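# Rotate rusty steel cup half a turn under dial indicator

## Task

Rotate the rusty steel cup sitting in its fixture beneath the dial indicator by 180 degrees (half a revolution), so it stays that way once the robot lets go.

## Robot and tools

Robot: two six-joint arms, left_arm and right_arm, each with a two-finger parallel gripper and a wrist camera (cam_left_wrist, cam_right_wrist, both 504x504). Each arm's base sits on a tilted plate; both plates hang from one metal frame behind the arms, and a "too close" message treats a plate and its half of the frame as part of that arm.

Frames: the scene frame has its origin at table-top height midway between the nominal bases, +z up, +x out over the table, left_arm toward +y (arm names do not match image sides). Hand positions and orientations in results (end_effector_position in metres, end_effector_quat_wxyz) and wrist camera poses are given in each arm's own base frame. Calibrated bases in the scene frame: left_arm at (-0.044, +0.102, +0.163) m, quat_wxyz (+0.935, -0.328, +0.132, +0.008), gravity-up in its base frame (-0.253, -0.612, +0.750); right_arm at (+0.028, -0.238, +0.163) m, quat_wxyz (+0.935, +0.325, +0.139, +0.011), up (-0.253, +0.612, +0.750). Printed hand poses may be off by a few centimetres, worse at long reach. end_effector_position is the point between the finger pads, about 1 cm short of the tips; fingers point along the gripper's +z and close along its y.

Joint order (used in every row and every per-joint list): shoulder (joint2), elbow (joint3), waist (joint1), wrist pitch (joint4), wrist yaw (joint5), wrist roll (joint6). Stated ranges in rad: waist -2.880 to 2.880, shoulder 0.000 to 3.142, elbow 0.000 to 3.019, wrist pitch -1.693 to 1.571, wrist yaw -1.571 to 1.571, wrist roll -2.094 to 2.094; the true stop may differ by up to 0.084 rad either way.

Row format: one flat list of 14 numbers, each in [-1, 1], always covering both arms: left_arm's six joint values then its opening, then right_arm's six joints then its opening. Joint values are scaled offsets, not angles: 1.0 equals 1.264 rad (waist), 1.32 (shoulder), 1.276 (elbow), 1.83 (wrist pitch), 6.358 (wrist yaw), 7.625 (wrist roll). They are measured from the "Joint targets" line as it stands when the action (or move) starts, not from the previous row; sending the same offset again moves further. A 0 for every joint of an arm re-commands its current targets. Opening is absolute: +1 fully open, -1 closed; a 0 is a real command, so resend the present value to leave a gripper alone.

execute_actions(actions, cameras): actions is a list of actions; each action is a table of up to 15 rows, one row per 1/30 s control step, with the final row held to fill 15 steps. An action asking any joint to go more than 0.084 rad beyond its range (from the action's starting targets) is rejected for both arms; a malformed action, or a bad first action, rejects the whole call. Joints asked beyond their real stop are clamped there and the result notes "joint sent to its limit". Empty actions just returns state and images. cameras: names to include; omitted, null or ["all"] gives all, [] gives none, an unknown name voids the call.

move(target, speed, blend, opening_speed, blocking, cameras): target is one 14-number row or a list of up to 15 rows; all offsets in every row count from the same starting Joint targets. Joints travel in sync, so the hand follows a curve, and nothing is avoided. speed: top rad/s of the joint with most to travel, 0.01 to 2, default 0.5, one value or one per target. blend: rad of corner rounding per target, default 0 (stop at each). opening_speed: rate of the finger command on the -1..+1 scale per second, at least 0.2; use slow values when squeezing anything fragile. Finger values of later rows are applied only after the arms come to rest at that row. blocking=false returns after about 0.5 s while motion continues. The result adds a "move:" line: done, off_target (resting more than 0.035 rad off), moving, held or fault, plus limits=held if steps were withheld, and the worst joint error per lagging arm. done does not mean no contact. Paths under 0.5 s are slowed; over 10 s stop early.

wait(seconds 0 to 10, cameras): lets time pass holding commands; a running move continues. stop(cameras): brakes the current move. zoom_image(camera, region [x0, y0, x1, y1] pixels, at most 504x504): enlarged crop of that camera's latest image. read_manual(section "licences"): licence text only. finished_scene(scene): ends the current scene (give its number); irreversible, and the goal must hold without the robot.

Results: Joint positions and Joint velocities per arm in joint order (rad, rad/s) plus finger gap (m; 0.094 fully open); "within noise" means at rest. Joint targets: the base for the next offsets. grip_measured: finger opening on the command scale, reading up to ~1.6 mm wide when empty and up to ~3 mm narrower than a hard part when squeezing. grip_effort_nm: gripper motor effort, negative closing, not a pad force. Joint torques include arm weight, with offsets and noise; items 2 and 4 wrap at ±28 N m. Action calls also list joint positions at some steps. "joint command not followed" means the clearance check altered targets; it does not keep the grippers apart.

Motion limits: each joint target may lead its measured angle by at most 0.264 (waist), 0.32 (shoulder), 0.276 (elbow), 0.33 (wrist pitch), 0.701 (wrist yaw), 1.97 (wrist roll) rad per step, and targets putting the hand over 110 mm from its current place are scaled back; big moves need several actions. Tiny turns may not start.

Gripping: fingers go to the written grip_measured value; about 0.05 below the touch reading (0.11+ for small or round parts) gives full force, roughly 50 to 64 N per pad. To release, command well above grip_measured.

Avoid: dropping or knocking anything off the table, letting go of moving parts, fast impacts, hard pressing (a distant target past contact presses harder), arm-to-arm collisions, and long holds at full stretch or against obstacles, which heat motors (MOTOR HOT at 85 °C, arm goes limp at 100 °C). To end a push, command targets back past Joint positions. Brief external tugs on held parts may occur.

Each tool is called after "Request:" as name(argument=value, ...), one argument or row to a line, values as JSON.

## Session

Request:
execute_actions(
  actions=[],
)

Scene clock: 0.00 s.
left_arm: end_effector_position=(+0.1595, +0.1462, +0.1800) grip_measured=+1.000 grip_effort_nm=n/a end_effector_quat_wxyz=(+0.081, +0.428, +0.810, +0.394) | right_arm: end_effector_position=(+0.3143, +0.1917, -0.0730) grip_measured=+1.000 grip_effort_nm=n/a end_effector_quat_wxyz=(+0.462, -0.175, +0.865, -0.088)
Joint names: [shoulder, elbow, waist, wrist pitch, wrist yaw, wrist roll]
Joint positions: left_arm=[0.205 0.399 0.556 -0.965 -0.238 1.629 0.094] | right_arm=[1.955 0.323 0.838 0.852 0.658 0.156 0.094]
Joint velocities: within noise
Joint torques (N m): no reading
Motor temperatures (°C): left_arm=[40 31 29 31 31 28 29] | right_arm=[32 35 35 28 29 27 28]
Heat: left arm: hottest shoulder 40 °C; right arm: hottest waist 35 °C.
Joint targets: left_arm=[0.206 0.416 0.556 -0.964 -0.238 1.629] | right_arm=[1.958 0.330 0.835 0.854 0.658 0.156]
Tool commands: left_gripper/opening=+1.0 right_gripper/opening=+1.0

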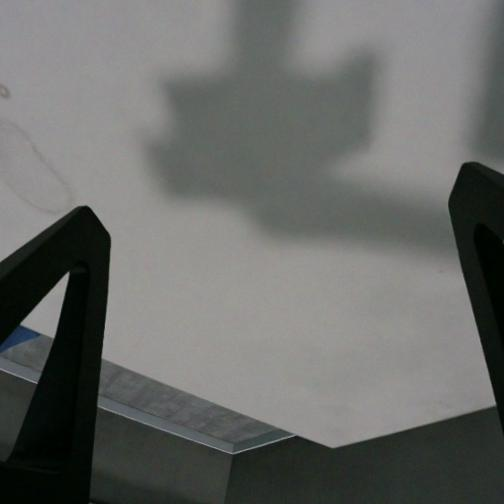

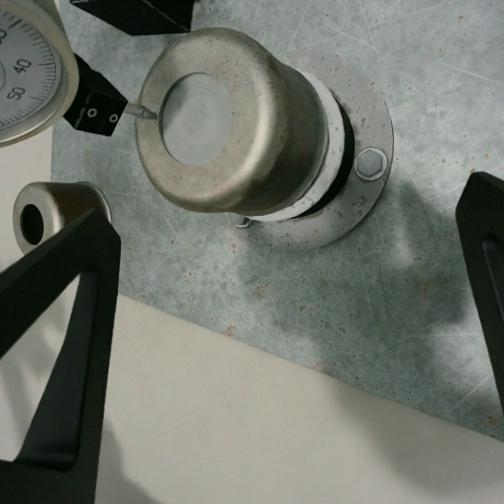

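Request:
zoom_image(
  camera="cam_right_wrist",
  region=[0, 0, 420, 290],
)

Scaled by 1.200 from the camera's 504x504 image, which has a finer 720x720 frame.

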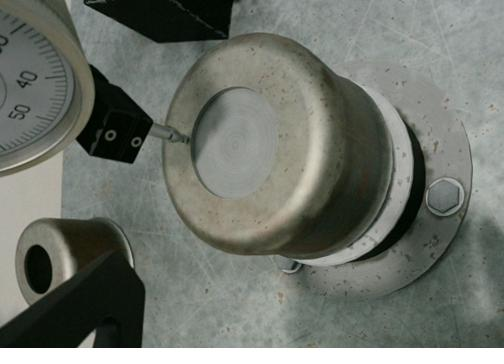

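Request:
move(
  target=[0,0,0,0,0,0,1, 0.2023,-0.0439,-0.6408,0.1918,-0.2191,-0.1740,1],
  speed=0.8,
  cameras=["cam_right_wrist"],
)

Request:
zoom_image(
  camera="cam_right_wrist",
  region=[120, 0, 480, 260],
)

Scene clock: 47.63 s.
left_arm: end_effector_position=(+0.1595, +0.1462, +0.1800) grip_measured=+1.000 grip_effort_nm=-0.022 end_effector_quat_wxyz=(+0.081, +0.428, +0.810, +0.394) | right_arm: end_effector_position=(+0.3211, +0.1273, -0.0977) grip_measured=+1.000 grip_effort_nm=0.007 end_effector_quat_wxyz=(-0.500, +0.600, -0.620, -0.073)
Joint names: [shoulder, elbow, waist, wrist pitch, wrist yaw, wrist roll]
Joint positions: left_arm=[0.205 0.399 0.556 -0.965 -0.238 1.629 0.094] | right_arm=[2.205 0.295 0.039 1.192 -0.733 -1.155 0.094]
Joint velocities: within noise
Joint torques (N m): left_arm=[-0.91 9.88 0.91 0.42 0.32 0.01] | right_arm=[-4.42 -6.08 5.3 1.33 -0.74 -0.04]
Motor temperatures (°C): left_arm=[40 35 29 31 31 28 29] | right_arm=[33 36 36 28 29 27 28]
Heat: left arm: hottest shoulder 40 °C; right arm: hottest waist 36 °C.
Joint targets: left_arm=[0.206 0.416 0.556 -0.964 -0.238 1.629] | right_arm=[2.225 0.274 0.025 1.205 -0.735 -1.171]
move: done
Images, in order (width x height): cam_right_wrist 504x504.

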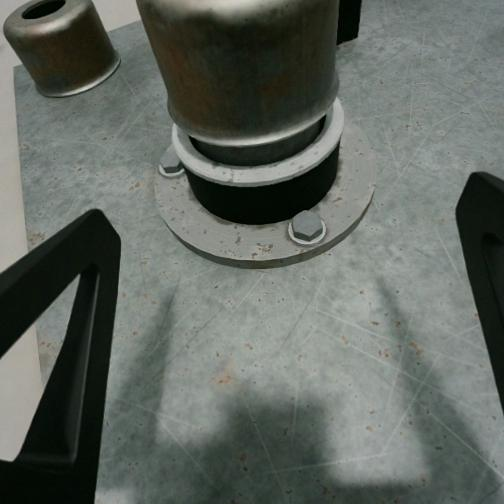

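Scaled by 1.400 from the camera's 504x504 image, which has a finer 720x720 frame.

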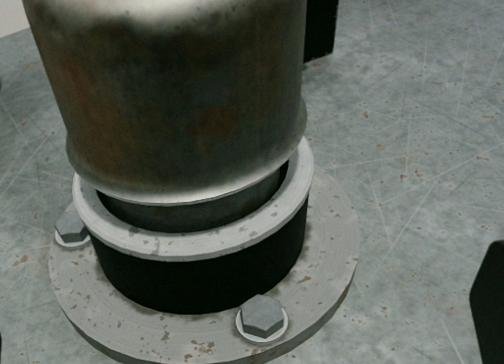

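Request:
move(
  target=[0,0,0,0,0,0,1, 0.0735,0.0893,0.1361,0.0415,0.0193,0.0206,1],
  speed=0.35,
  cameras=["cam_right_wrist"],
)

Request:
zoom_image(
  camera="cam_right_wrist",
  region=[60, 0, 480, 260],
)

Scene clock: 94.67 s.
left_arm: end_effector_position=(+0.1595, +0.1462, +0.1800) grip_measured=+1.000 grip_effort_nm=-0.012 end_effector_quat_wxyz=(+0.081, +0.428, +0.810, +0.394) | right_arm: end_effector_position=(+0.3393, +0.1664, -0.1219) grip_measured=+1.000 grip_effort_nm=0.022 end_effector_quat_wxyz=(-0.496, +0.600, -0.623, -0.076)
Joint names: [shoulder, elbow, waist, wrist pitch, wrist yaw, wrist roll]
Joint positions: left_arm=[0.205 0.399 0.556 -0.965 -0.238 1.629 0.094] | right_arm=[2.301 0.381 0.191 1.267 -0.616 -1.029 0.094]
Joint velocities: within noise
Joint torques (N m): left_arm=[-0.97 9.88 0.91 0.42 0.32 0] | right_arm=[-4.78 -2.43 7.82 1.61 -0.48 0.34]
Motor temperatures (°C): left_arm=[39 37 29 31 31 28 29] | right_arm=[33 36 35 28 30 27 28]
Heat: left arm: hottest shoulder 39 °C; right arm: hottest elbow 36 °C.
Joint targets: left_arm=[0.206 0.416 0.556 -0.964 -0.238 1.629] | right_arm=[2.322 0.389 0.197 1.281 -0.613 -1.014]
move: done
Images, in order (width x height): cam_right_wrist 504x504.

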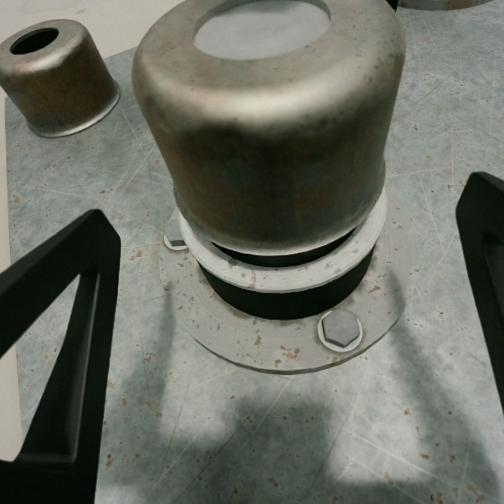

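Scaled by 1.200 from the camera's 504x504 image, which has a finer 720x720 frame.

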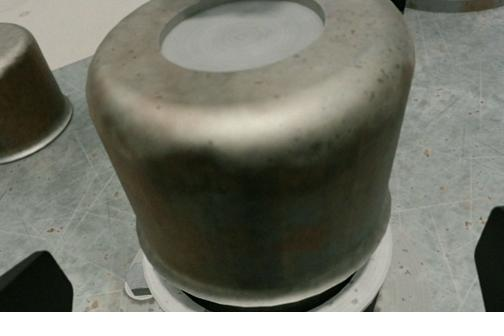

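Request:
move(
  target=[
    [0,0,0,0,0,0,1, 0.0477,0.0933,0.0957,-0.0230,0.0156,0.0110,1.0],
    [0,0,0,0,0,0,1, 0.0477,0.0933,0.0957,-0.0230,0.0156,0.0110,0.75],
  ],
  speed=0.3,
  opening_speed=0.4,
  cameras=["cam_right_wrist"],
)

Scene clock: 108.30 s.
left_arm: end_effector_position=(+0.1595, +0.1462, +0.1800) grip_measured=+1.000 grip_effort_nm=-0.017 end_effector_quat_wxyz=(+0.081, +0.428, +0.810, +0.394) | right_arm: end_effector_position=(+0.3662, +0.2072, -0.1464) grip_measured=+0.753 grip_effort_nm=-0.110 end_effector_quat_wxyz=(-0.494, +0.600, -0.624, -0.077)
Joint names: [shoulder, elbow, waist, wrist pitch, wrist yaw, wrist roll]
Joint positions: left_arm=[0.205 0.399 0.556 -0.965 -0.238 1.629 0.094] | right_arm=[2.363 0.501 0.313 1.249 -0.517 -0.945 0.082]
Joint velocities: within noise
Joint torques (N m): left_arm=[-0.97 9.87 0.91 0.4 0.32 0.01] | right_arm=[-5.54 -1.17 8.64 0.66 -0.45 0.33]
Motor temperatures (°C): left_arm=[39 37 29 31 31 28 29] | right_arm=[33 36 36 28 30 27 28]
Heat: left arm: hottest shoulder 39 °C; right arm: hottest waist 36 °C.
Joint targets: left_arm=[0.206 0.416 0.556 -0.964 -0.238 1.629] | right_arm=[2.385 0.508 0.318 1.239 -0.514 -0.930]
move: done
Images, in order (width x height): cam_right_wrist 504x504.

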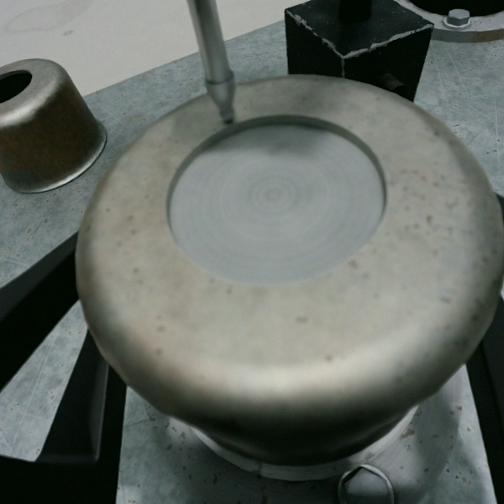

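Request:
move(
  target=[0,0,0,0,0,0,1, 0,0,0,0,0,0,0.40],
  opening_speed=0.3,
  cameras=["cam_right_wrist"],
)

Scene clock: 155.17 s.
left_arm: end_effector_position=(+0.1595, +0.1462, +0.1800) grip_measured=+1.000 grip_effort_nm=-0.027 end_effector_quat_wxyz=(+0.081, +0.428, +0.810, +0.394) | right_arm: end_effector_position=(+0.3673, +0.2073, -0.1463) grip_measured=+0.462 grip_effort_nm=-0.989 end_effector_quat_wxyz=(-0.495, +0.599, -0.625, -0.076)
Joint names: [shoulder, elbow, waist, wrist pitch, wrist yaw, wrist roll]
Joint positions: left_arm=[0.205 0.399 0.556 -0.965 -0.238 1.629 0.094] | right_arm=[2.363 0.503 0.313 1.249 -0.515 -0.943 0.069]
Joint velocities: within noise
Joint torques (N m): left_arm=[-0.97 9.87 0.91 0.4 0.32 0] | right_arm=[-5.89 -1.35 8.7 0.73 -0.52 0.31]
Motor temperatures (°C): left_arm=[39 37 29 31 30 28 28] | right_arm=[33 35 36 28 30 27 28]
Heat: left arm: hottest shoulder 39 °C; right arm: hottest waist 36 °C.
Joint targets: left_arm=[0.206 0.416 0.556 -0.964 -0.238 1.629] | right_arm=[2.385 0.508 0.318 1.239 -0.514 -0.930]
move: done
Images, in order (width x height): cam_right_wrist 504x504.

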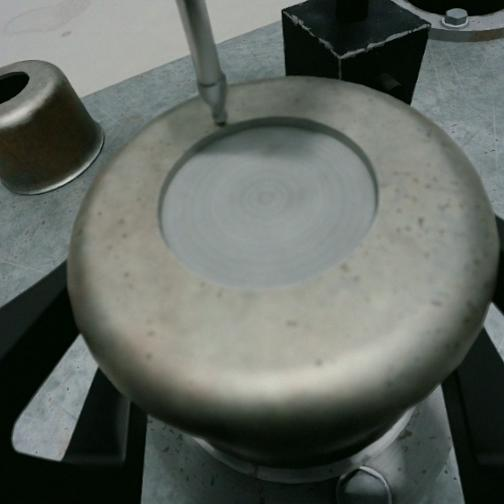

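Request:
move(
  target=[
    [0,0,0,0,0,0,1, -0.1598,0.0588,-0.0593,-0.3033,-0.0280,-0.0345,0.40],
    [0,0,0,0,0,0,1, -0.2083,0.1755,-0.0728,-0.6153,-0.0399,-0.0703,0.40],
    [0,0,0,0,0,0,1, -0.1652,0.3284,-0.0649,-0.9033,-0.0387,-0.1061,0.40],
  ],
  speed=0.5,
  blend=0.1,
  cameras=["cam_right_wrist"],
)

Scene clock: 167.07 s.
left_arm: end_effector_position=(+0.1595, +0.1462, +0.1800) grip_measured=+1.000 grip_effort_nm=-0.022 end_effector_quat_wxyz=(+0.081, +0.428, +0.810, +0.394) | right_arm: end_effector_position=(+0.3616, +0.2076, -0.1490) grip_measured=+0.461 grip_effort_nm=-1.013 end_effector_quat_wxyz=(-0.229, +0.764, -0.528, -0.291)
Joint names: [shoulder, elbow, waist, wrist pitch, wrist yaw, wrist roll]
Joint positions: left_arm=[0.205 0.399 0.556 -0.965 -0.238 1.629 0.094] | right_arm=[2.151 0.917 0.235 -0.398 -0.758 -1.723 0.069]
Joint velocities: within noise
Joint torques (N m): left_arm=[-0.91 9.88 0.91 0.4 0.32 0.01] | right_arm=[-8.18 1.8 9.99 -0.85 -0.78 -0.02]
Motor temperatures (°C): left_arm=[39 37 29 30 30 28 28] | right_arm=[33 35 36 28 30 27 29]
Heat: left arm: hottest shoulder 39 °C; right arm: hottest waist 36 °C.
Joint targets: left_arm=[0.206 0.416 0.556 -0.964 -0.238 1.629] | right_arm=[2.167 0.927 0.236 -0.414 -0.760 -1.739]
move: done
Images, in order (width x height): cam_right_wrist 504x504.

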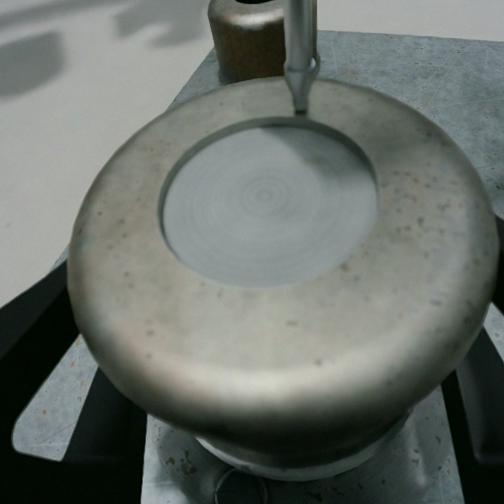

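Request:
move(
  target=[0,0,0,0,0,0,1, 0.0694,0.1614,0.0182,-0.2399,0.0104,-0.0292,0.40],
  speed=0.5,
  cameras=["cam_right_wrist"],
)

Scene clock: 171.23 s.
left_arm: end_effector_position=(+0.1595, +0.1462, +0.1800) grip_measured=+1.000 grip_effort_nm=-0.022 end_effector_quat_wxyz=(+0.081, +0.428, +0.810, +0.394) | right_arm: end_effector_position=(+0.3588, +0.2067, -0.1490) grip_measured=+0.461 grip_effort_nm=-1.009 end_effector_quat_wxyz=(-0.131, +0.793, -0.476, -0.356)
Joint names: [shoulder, elbow, waist, wrist pitch, wrist yaw, wrist roll]
Joint positions: left_arm=[0.205 0.399 0.556 -0.965 -0.238 1.629 0.094] | right_arm=[2.239 1.119 0.255 -0.834 -0.695 -1.945 0.069]
Joint velocities: within noise
Joint torques (N m): left_arm=[-0.97 9.88 0.91 0.4 0.32 0.01] | right_arm=[-8.47 2.56 11.46 -1.5 -0.62 -0.03]
Motor temperatures (°C): left_arm=[39 37 29 30 30 28 28] | right_arm=[33 35 36 28 30 27 29]
Heat: left arm: hottest shoulder 39 °C; right arm: hottest waist 36 °C.
Joint targets: left_arm=[0.206 0.416 0.556 -0.964 -0.238 1.629] | right_arm=[2.259 1.133 0.259 -0.853 -0.693 -1.961]
move: done
Images, in order (width x height): cam_right_wrist 504x504.

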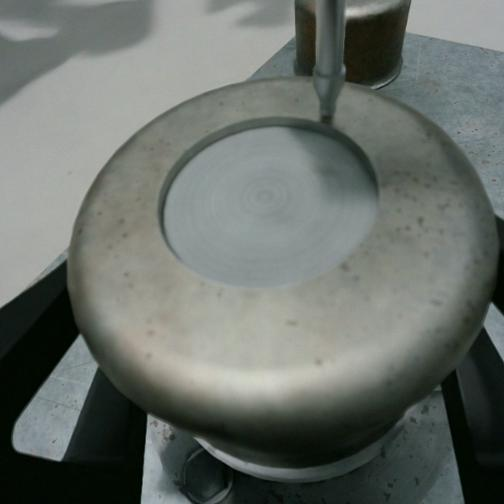

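Request:
move(
  target=[
    [0,0,0,0,0,0,1, 0,0,0,0,0,0,1.0],
    [0,0,0,0,0,0,1, -0.0947,-0.1732,-0.0269,0.2557,-0.0112,0.0333,1.0],
    [0,0,0,0,0,0,1, -0.1114,-0.3260,-0.0245,0.5443,-0.0115,0.0691,1.0],
    [0,0,0,0,0,0,1, -0.0364,-0.4420,-0.0016,0.8563,0.0011,0.1049,1.0],
  ],
  speed=0.7,
  blend=[0,0.1,0.1,0],
  opening_speed=0.8,
  cameras=["cam_right_wrist"],
)

Scene clock: 184.37 s.
left_arm: end_effector_position=(+0.1595, +0.1462, +0.1800) grip_measured=+1.000 grip_effort_nm=-0.022 end_effector_quat_wxyz=(+0.081, +0.428, +0.810, +0.394) | right_arm: end_effector_position=(+0.3676, +0.2053, -0.1453) grip_measured=+0.998 grip_effort_nm=0.149 end_effector_quat_wxyz=(-0.415, +0.665, -0.602, -0.150)
Joint names: [shoulder, elbow, waist, wrist pitch, wrist yaw, wrist roll]
Joint positions: left_arm=[0.205 0.399 0.556 -0.965 -0.238 1.629 0.094] | right_arm=[2.189 0.575 0.248 0.701 -0.69 -1.177 0.094]
Joint velocities: within noise
Joint torques (N m): left_arm=[-0.97 9.87 0.91 0.42 0.32 0] | right_arm=[-6.01 -1.44 9.35 1.29 -0.53 0.35]
Motor temperatures (°C): left_arm=[39 38 29 30 30 28 28] | right_arm=[34 35 36 28 30 27 29]
Heat: left arm: hottest shoulder 39 °C; right arm: hottest waist 36 °C.
Joint targets: left_arm=[0.206 0.416 0.556 -0.964 -0.238 1.629] | right_arm=[2.211 0.568 0.257 0.714 -0.686 -1.162]
move: done
Images, in order (width x height): cam_right_wrist 504x504.

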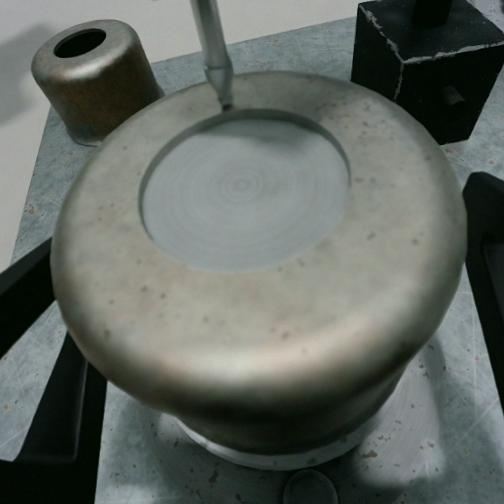

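Request:
move(
  target=[
    [0,0,0,0,0,0,1, 0.1295,-0.0572,0.0522,0.3005,0.0274,0.0308,1.0],
    [0,0,0,0,0,0,1, 0.1295,-0.0572,0.0522,0.3005,0.0274,0.0308,0.40],
  ],
  speed=0.5,
  opening_speed=0.35,
  cameras=["cam_right_wrist"],
)

Scene clock: 193.73 s.
left_arm: end_effector_position=(+0.1595, +0.1462, +0.1800) grip_measured=+1.000 grip_effort_nm=-0.022 end_effector_quat_wxyz=(+0.081, +0.428, +0.810, +0.394) | right_arm: end_effector_position=(+0.3684, +0.2090, -0.1456) grip_measured=+0.457 grip_effort_nm=-0.979 end_effector_quat_wxyz=(-0.496, +0.599, -0.624, -0.077)
Joint names: [shoulder, elbow, waist, wrist pitch, wrist yaw, wrist roll]
Joint positions: left_arm=[0.205 0.399 0.556 -0.965 -0.238 1.629 0.094] | right_arm=[2.362 0.506 0.316 1.249 -0.516 -0.94 0.068]
Joint velocities: within noise
Joint torques (N m): left_arm=[-0.97 9.88 0.91 0.42 0.32 0.01] | right_arm=[-5.83 -2.67 8.88 1.72 -0.45 0.32]
Motor temperatures (°C): left_arm=[39 38 29 30 30 28 28] | right_arm=[34 35 36 28 30 27 29]
Heat: left arm: hottest shoulder 39 °C; right arm: hottest waist 36 °C.
Joint targets: left_arm=[0.206 0.416 0.556 -0.964 -0.238 1.629] | right_arm=[2.381 0.496 0.323 1.264 -0.512 -0.927]
move: done
Images, in order (width x height): cam_right_wrist 504x504.

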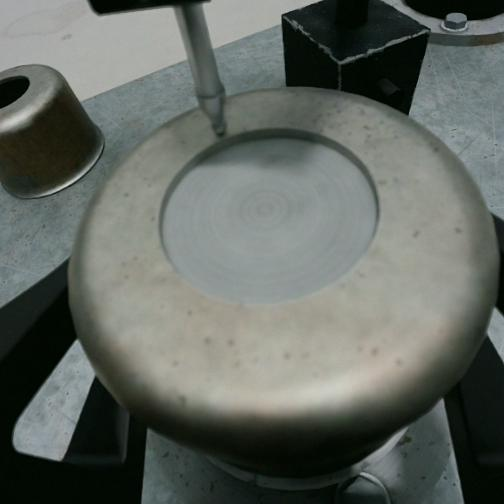

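Request:
move(
  target=[
    [0,0,0,0,0,0,1, -0.1568,0.0682,-0.0633,-0.3169,-0.0283,-0.0349,0.40],
    [0,0,0,0,0,0,1, -0.2053,0.1850,-0.0767,-0.6290,-0.0403,-0.0707,0.40],
    [0,0,0,0,0,0,1, -0.1621,0.3378,-0.0688,-0.9169,-0.0390,-0.1065,0.40],
  ],
  speed=0.5,
  blend=0.1,
  cameras=[],
)

Request:
move(
  target=[0,0,0,0,0,0,1, 0.0694,0.1614,0.0182,-0.2399,0.0104,-0.0292,0.40],
  speed=0.5,
  cameras=["cam_right_wrist"],
)

Scene clock: 216.13 s.
left_arm: end_effector_position=(+0.1595, +0.1462, +0.1800) grip_measured=+1.000 grip_effort_nm=-0.017 end_effector_quat_wxyz=(+0.081, +0.428, +0.810, +0.394) | right_arm: end_effector_position=(+0.3608, +0.2096, -0.1492) grip_measured=+0.455 grip_effort_nm=-1.009 end_effector_quat_wxyz=(-0.229, +0.765, -0.526, -0.293)
Joint names: [shoulder, elbow, waist, wrist pitch, wrist yaw, wrist roll]
Joint positions: left_arm=[0.205 0.399 0.556 -0.965 -0.238 1.629 0.094] | right_arm=[2.152 0.917 0.24 -0.397 -0.76 -1.723 0.068]
Joint velocities: within noise
Joint torques (N m): left_arm=[-0.91 9.89 0.97 0.4 0.32 0] | right_arm=[-7.94 1.74 9.64 -0.94 -0.73 -0.04]
Motor temperatures (°C): left_arm=[39 38 29 30 30 28 28] | right_arm=[34 35 36 28 30 27 30]
Heat: left arm: hottest shoulder 39 °C; right arm: hottest waist 36 °C.
Joint targets: left_arm=[0.206 0.416 0.556 -0.964 -0.238 1.629] | right_arm=[2.167 0.927 0.236 -0.414 -0.760 -1.739]
move: done
No camera images: "cameras" was empty.

Scene clock: 217.67 s.
left_arm: end_effector_position=(+0.1595, +0.1462, +0.1800) grip_measured=+1.000 grip_effort_nm=-0.022 end_effector_quat_wxyz=(+0.081, +0.428, +0.810, +0.394) | right_arm: end_effector_position=(+0.3578, +0.2083, -0.1492) grip_measured=+0.455 grip_effort_nm=-1.009 end_effector_quat_wxyz=(-0.131, +0.794, -0.475, -0.357)
Joint names: [shoulder, elbow, waist, wrist pitch, wrist yaw, wrist roll]
Joint positions: left_arm=[0.205 0.399 0.556 -0.965 -0.238 1.629 0.094] | right_arm=[2.24 1.119 0.259 -0.833 -0.697 -1.946 0.068]
Joint velocities: within noise
Joint torques (N m): left_arm=[-0.91 9.88 0.97 0.4 0.32 0.01] | right_arm=[-8.47 2.63 11.34 -1.5 -0.55 -0.04]
Motor temperatures (°C): left_arm=[39 38 29 30 30 28 28] | right_arm=[34 35 36 28 30 27 30]
Heat: left arm: hottest shoulder 39 °C; right arm: hottest waist 36 °C.
Joint targets: left_arm=[0.206 0.416 0.556 -0.964 -0.238 1.629] | right_arm=[2.259 1.133 0.259 -0.853 -0.694 -1.962]
move: done
Images, in order (width x height): cam_right_wrist 504x504.

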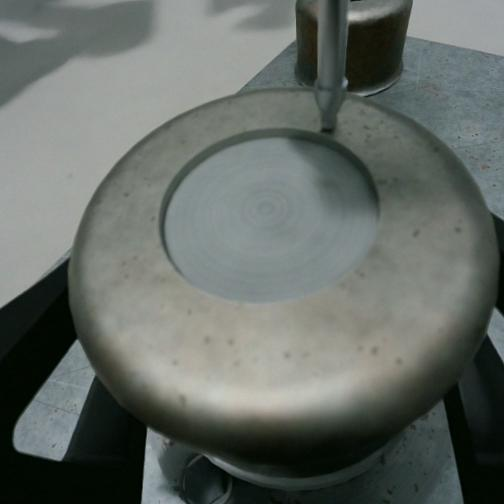

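Request:
move(
  target=[
    [0,0,0,0,0,0,1, 0,0,0,0,0,0,1.0],
    [0,0,0,0,0,0,1, -0.0947,-0.1732,-0.0269,0.2557,-0.0112,0.0333,1.0],
    [0,0,0,0,0,0,1, -0.1114,-0.3260,-0.0245,0.5443,-0.0115,0.0691,1.0],
    [0,0,0,0,0,0,1, -0.0364,-0.4420,0.0,0.8563,0.0011,0.1049,1.0],
  ],
  speed=0.7,
  blend=[0,0.1,0.1,0],
  opening_speed=0.8,
  cameras=[],
)

Request:
move(
  target=[
    [0,0,0,0,0,0,1, 0.1288,-0.0564,0.0498,0.3005,0.0274,0.0308,1.0],
    [0,0,0,0,0,0,1, 0.1288,-0.0564,0.0498,0.3005,0.0274,0.0308,0.40],
  ],
  speed=0.5,
  opening_speed=0.35,
  cameras=["cam_right_wrist"],
)

Scene clock: 231.03 s.
left_arm: end_effector_position=(+0.1595, +0.1462, +0.1800) grip_measured=+1.000 grip_effort_nm=-0.012 end_effector_quat_wxyz=(+0.081, +0.428, +0.810, +0.394) | right_arm: end_effector_position=(+0.3669, +0.2062, -0.1454) grip_measured=+0.998 grip_effort_nm=0.144 end_effector_quat_wxyz=(-0.415, +0.666, -0.602, -0.151)
Joint names: [shoulder, elbow, waist, wrist pitch, wrist yaw, wrist roll]
Joint positions: left_arm=[0.205 0.399 0.556 -0.965 -0.238 1.629 0.094] | right_arm=[2.189 0.575 0.25 0.701 -0.691 -1.177 0.094]
Joint velocities: within noise
Joint torques (N m): left_arm=[-0.97 9.88 0.91 0.42 0.32 0] | right_arm=[-5.89 -1.47 9.47 1.24 -0.53 0.33]
Motor temperatures (°C): left_arm=[39 38 29 30 30 28 28] | right_arm=[34 35 37 28 30 27 30]
Heat: left arm: hottest shoulder 39 °C; right arm: hottest waist 37 °C.
Joint targets: left_arm=[0.206 0.416 0.556 -0.964 -0.238 1.629] | right_arm=[2.211 0.569 0.259 0.714 -0.687 -1.162]
move: done
No camera images: "cameras" was empty.

Scene clock: 234.83 s.
left_arm: end_effector_position=(+0.1595, +0.1462, +0.1800) grip_measured=+1.000 grip_effort_nm=-0.022 end_effector_quat_wxyz=(+0.081, +0.428, +0.810, +0.394) | right_arm: end_effector_position=(+0.3685, +0.2092, -0.1457) grip_measured=+0.456 grip_effort_nm=-0.984 end_effector_quat_wxyz=(-0.496, +0.599, -0.624, -0.078)
Joint names: [shoulder, elbow, waist, wrist pitch, wrist yaw, wrist roll]
Joint positions: left_arm=[0.205 0.399 0.556 -0.965 -0.238 1.629 0.094] | right_arm=[2.362 0.506 0.316 1.249 -0.516 -0.94 0.068]
Joint velocities: within noise
Joint torques (N m): left_arm=[-0.91 9.87 0.97 0.42 0.32 0] | right_arm=[-5.83 -2.67 8.7 1.73 -0.45 0.31]
Motor temperatures (°C): left_arm=[39 38 29 30 30 28 28] | right_arm=[34 35 36 28 30 27 30]
Heat: left arm: hottest shoulder 39 °C; right arm: hottest waist 36 °C.
Joint targets: left_arm=[0.206 0.416 0.556 -0.964 -0.238 1.629] | right_arm=[2.381 0.497 0.322 1.264 -0.513 -0.927]
move: done
Images, in order (width x height): cam_right_wrist 504x504.

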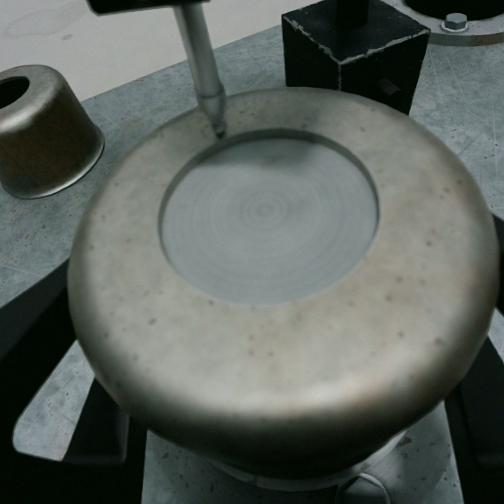

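Request:
move(
  target=[
    [0,0,0,0,0,0,1, -0.1568,0.0674,-0.0625,-0.3169,-0.0282,-0.0349,0.40],
    [0,0,0,0,0,0,1, -0.2053,0.1842,-0.0759,-0.6290,-0.0401,-0.0707,0.40],
    [0,0,0,0,0,0,1, -0.1621,0.3370,-0.0680,-0.9169,-0.0388,-0.1065,0.40],
  ],
  speed=0.5,
  blend=0.1,
  cameras=[],
)

Request:
move(
  target=[0,0,0,0,0,0,1, 0.0639,0.1486,0.0168,-0.2209,0.0096,-0.0269,0.40],
  speed=0.5,
  cameras=["cam_right_wrist"],
)

Scene clock: 245.30 s.
left_arm: end_effector_position=(+0.1595, +0.1462, +0.1800) grip_measured=+1.000 grip_effort_nm=-0.017 end_effector_quat_wxyz=(+0.081, +0.428, +0.810, +0.394) | right_arm: end_effector_position=(+0.3606, +0.2096, -0.1495) grip_measured=+0.455 grip_effort_nm=-1.013 end_effector_quat_wxyz=(-0.229, +0.765, -0.526, -0.293)
Joint names: [shoulder, elbow, waist, wrist pitch, wrist yaw, wrist roll]
Joint positions: left_arm=[0.205 0.399 0.556 -0.965 -0.238 1.629 0.094] | right_arm=[2.153 0.917 0.24 -0.397 -0.76 -1.722 0.068]
Joint velocities: within noise
Joint torques (N m): left_arm=[-0.97 9.87 0.91 0.43 0.32 0.01] | right_arm=[-8.06 1.73 9.76 -1.03 -0.7 -0.05]
Motor temperatures (°C): left_arm=[39 38 29 30 30 28 28] | right_arm=[34 35 36 28 30 27 30]
Heat: left arm: hottest shoulder 39 °C; right arm: hottest waist 36 °C.
Joint targets: left_arm=[0.206 0.416 0.556 -0.964 -0.238 1.629] | right_arm=[2.167 0.926 0.236 -0.414 -0.760 -1.739]
move: done
No camera images: "cameras" was empty.

Scene clock: 246.80 s.
left_arm: end_effector_position=(+0.1595, +0.1462, +0.1800) grip_measured=+1.000 grip_effort_nm=-0.017 end_effector_quat_wxyz=(+0.081, +0.428, +0.810, +0.394) | right_arm: end_effector_position=(+0.3581, +0.2085, -0.1495) grip_measured=+0.455 grip_effort_nm=-1.009 end_effector_quat_wxyz=(-0.139, +0.792, -0.479, -0.351)
Joint names: [shoulder, elbow, waist, wrist pitch, wrist yaw, wrist roll]
Joint positions: left_arm=[0.205 0.399 0.556 -0.965 -0.238 1.629 0.094] | right_arm=[2.231 1.103 0.257 -0.8 -0.702 -1.929 0.068]
Joint velocities: within noise
Joint torques (N m): left_arm=[-0.97 9.88 0.91 0.42 0.32 0] | right_arm=[-8.29 2.59 10.87 -1.36 -0.52 0]
Motor temperatures (°C): left_arm=[39 38 29 30 30 28 28] | right_arm=[34 35 36 28 30 27 30]
Heat: left arm: hottest shoulder 39 °C; right arm: hottest waist 36 °C.
Joint targets: left_arm=[0.206 0.416 0.556 -0.964 -0.238 1.629] | right_arm=[2.251 1.116 0.257 -0.818 -0.698 -1.944]
move: done
Images, in order (width x height): cam_right_wrist 504x504.

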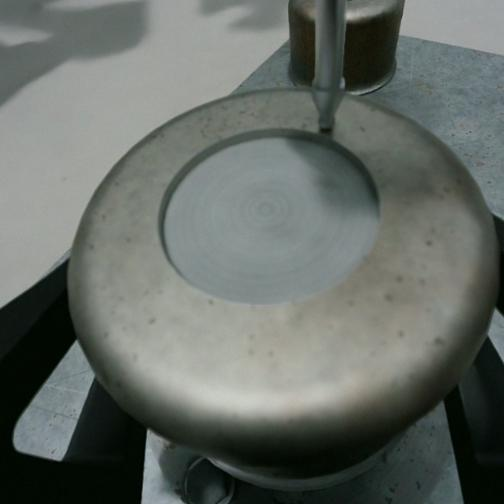

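Request:
move(
  target=[
    [0,0,0,0,0,0,1, 0,0,0,0,0,0,1.0],
    [0,0,0,0,0,0,1, -0.0788,0.0556,-0.0997,-0.1246,0.0068,-0.0172,1.0],
  ],
  speed=0.3,
  opening_speed=0.6,
  cameras=["cam_right_wrist"],
)

Scene clock: 257.20 s.
left_arm: end_effector_position=(+0.1595, +0.1462, +0.1800) grip_measured=+1.000 grip_effort_nm=-0.017 end_effector_quat_wxyz=(+0.081, +0.428, +0.810, +0.394) | right_arm: end_effector_position=(+0.3817, +0.1681, -0.1035) grip_measured=+0.998 grip_effort_nm=0.154 end_effector_quat_wxyz=(-0.129, +0.792, -0.476, -0.360)
Joint names: [shoulder, elbow, waist, wrist pitch, wrist yaw, wrist roll]
Joint positions: left_arm=[0.205 0.399 0.556 -0.965 -0.238 1.629 0.094] | right_arm=[2.168 1.169 0.161 -1.036 -0.659 -2.059 0.094]
Joint velocities: within noise
Joint torques (N m): left_arm=[-0.91 9.87 0.91 0.4 0.32 0] | right_arm=[-11.93 3.08 8.64 -1.35 -0.5 -0.03]
Motor temperatures (°C): left_arm=[39 38 29 30 30 28 28] | right_arm=[34 35 37 28 30 27 30]
Heat: left arm: hottest shoulder 39 °C; right arm: hottest waist 37 °C.
Joint targets: left_arm=[0.206 0.416 0.556 -0.964 -0.238 1.629] | right_arm=[2.148 1.187 0.131 -1.046 -0.655 -2.075]
move: done
Images, in order (width x height): cam_right_wrist 504x504.

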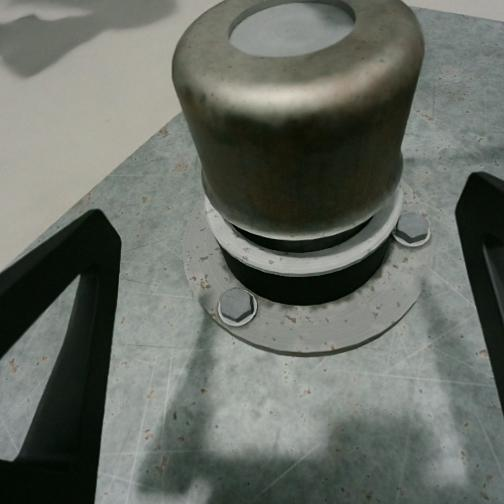

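Request:
finished_scene(
  scene=2,
)

The scene is finished: the task was done.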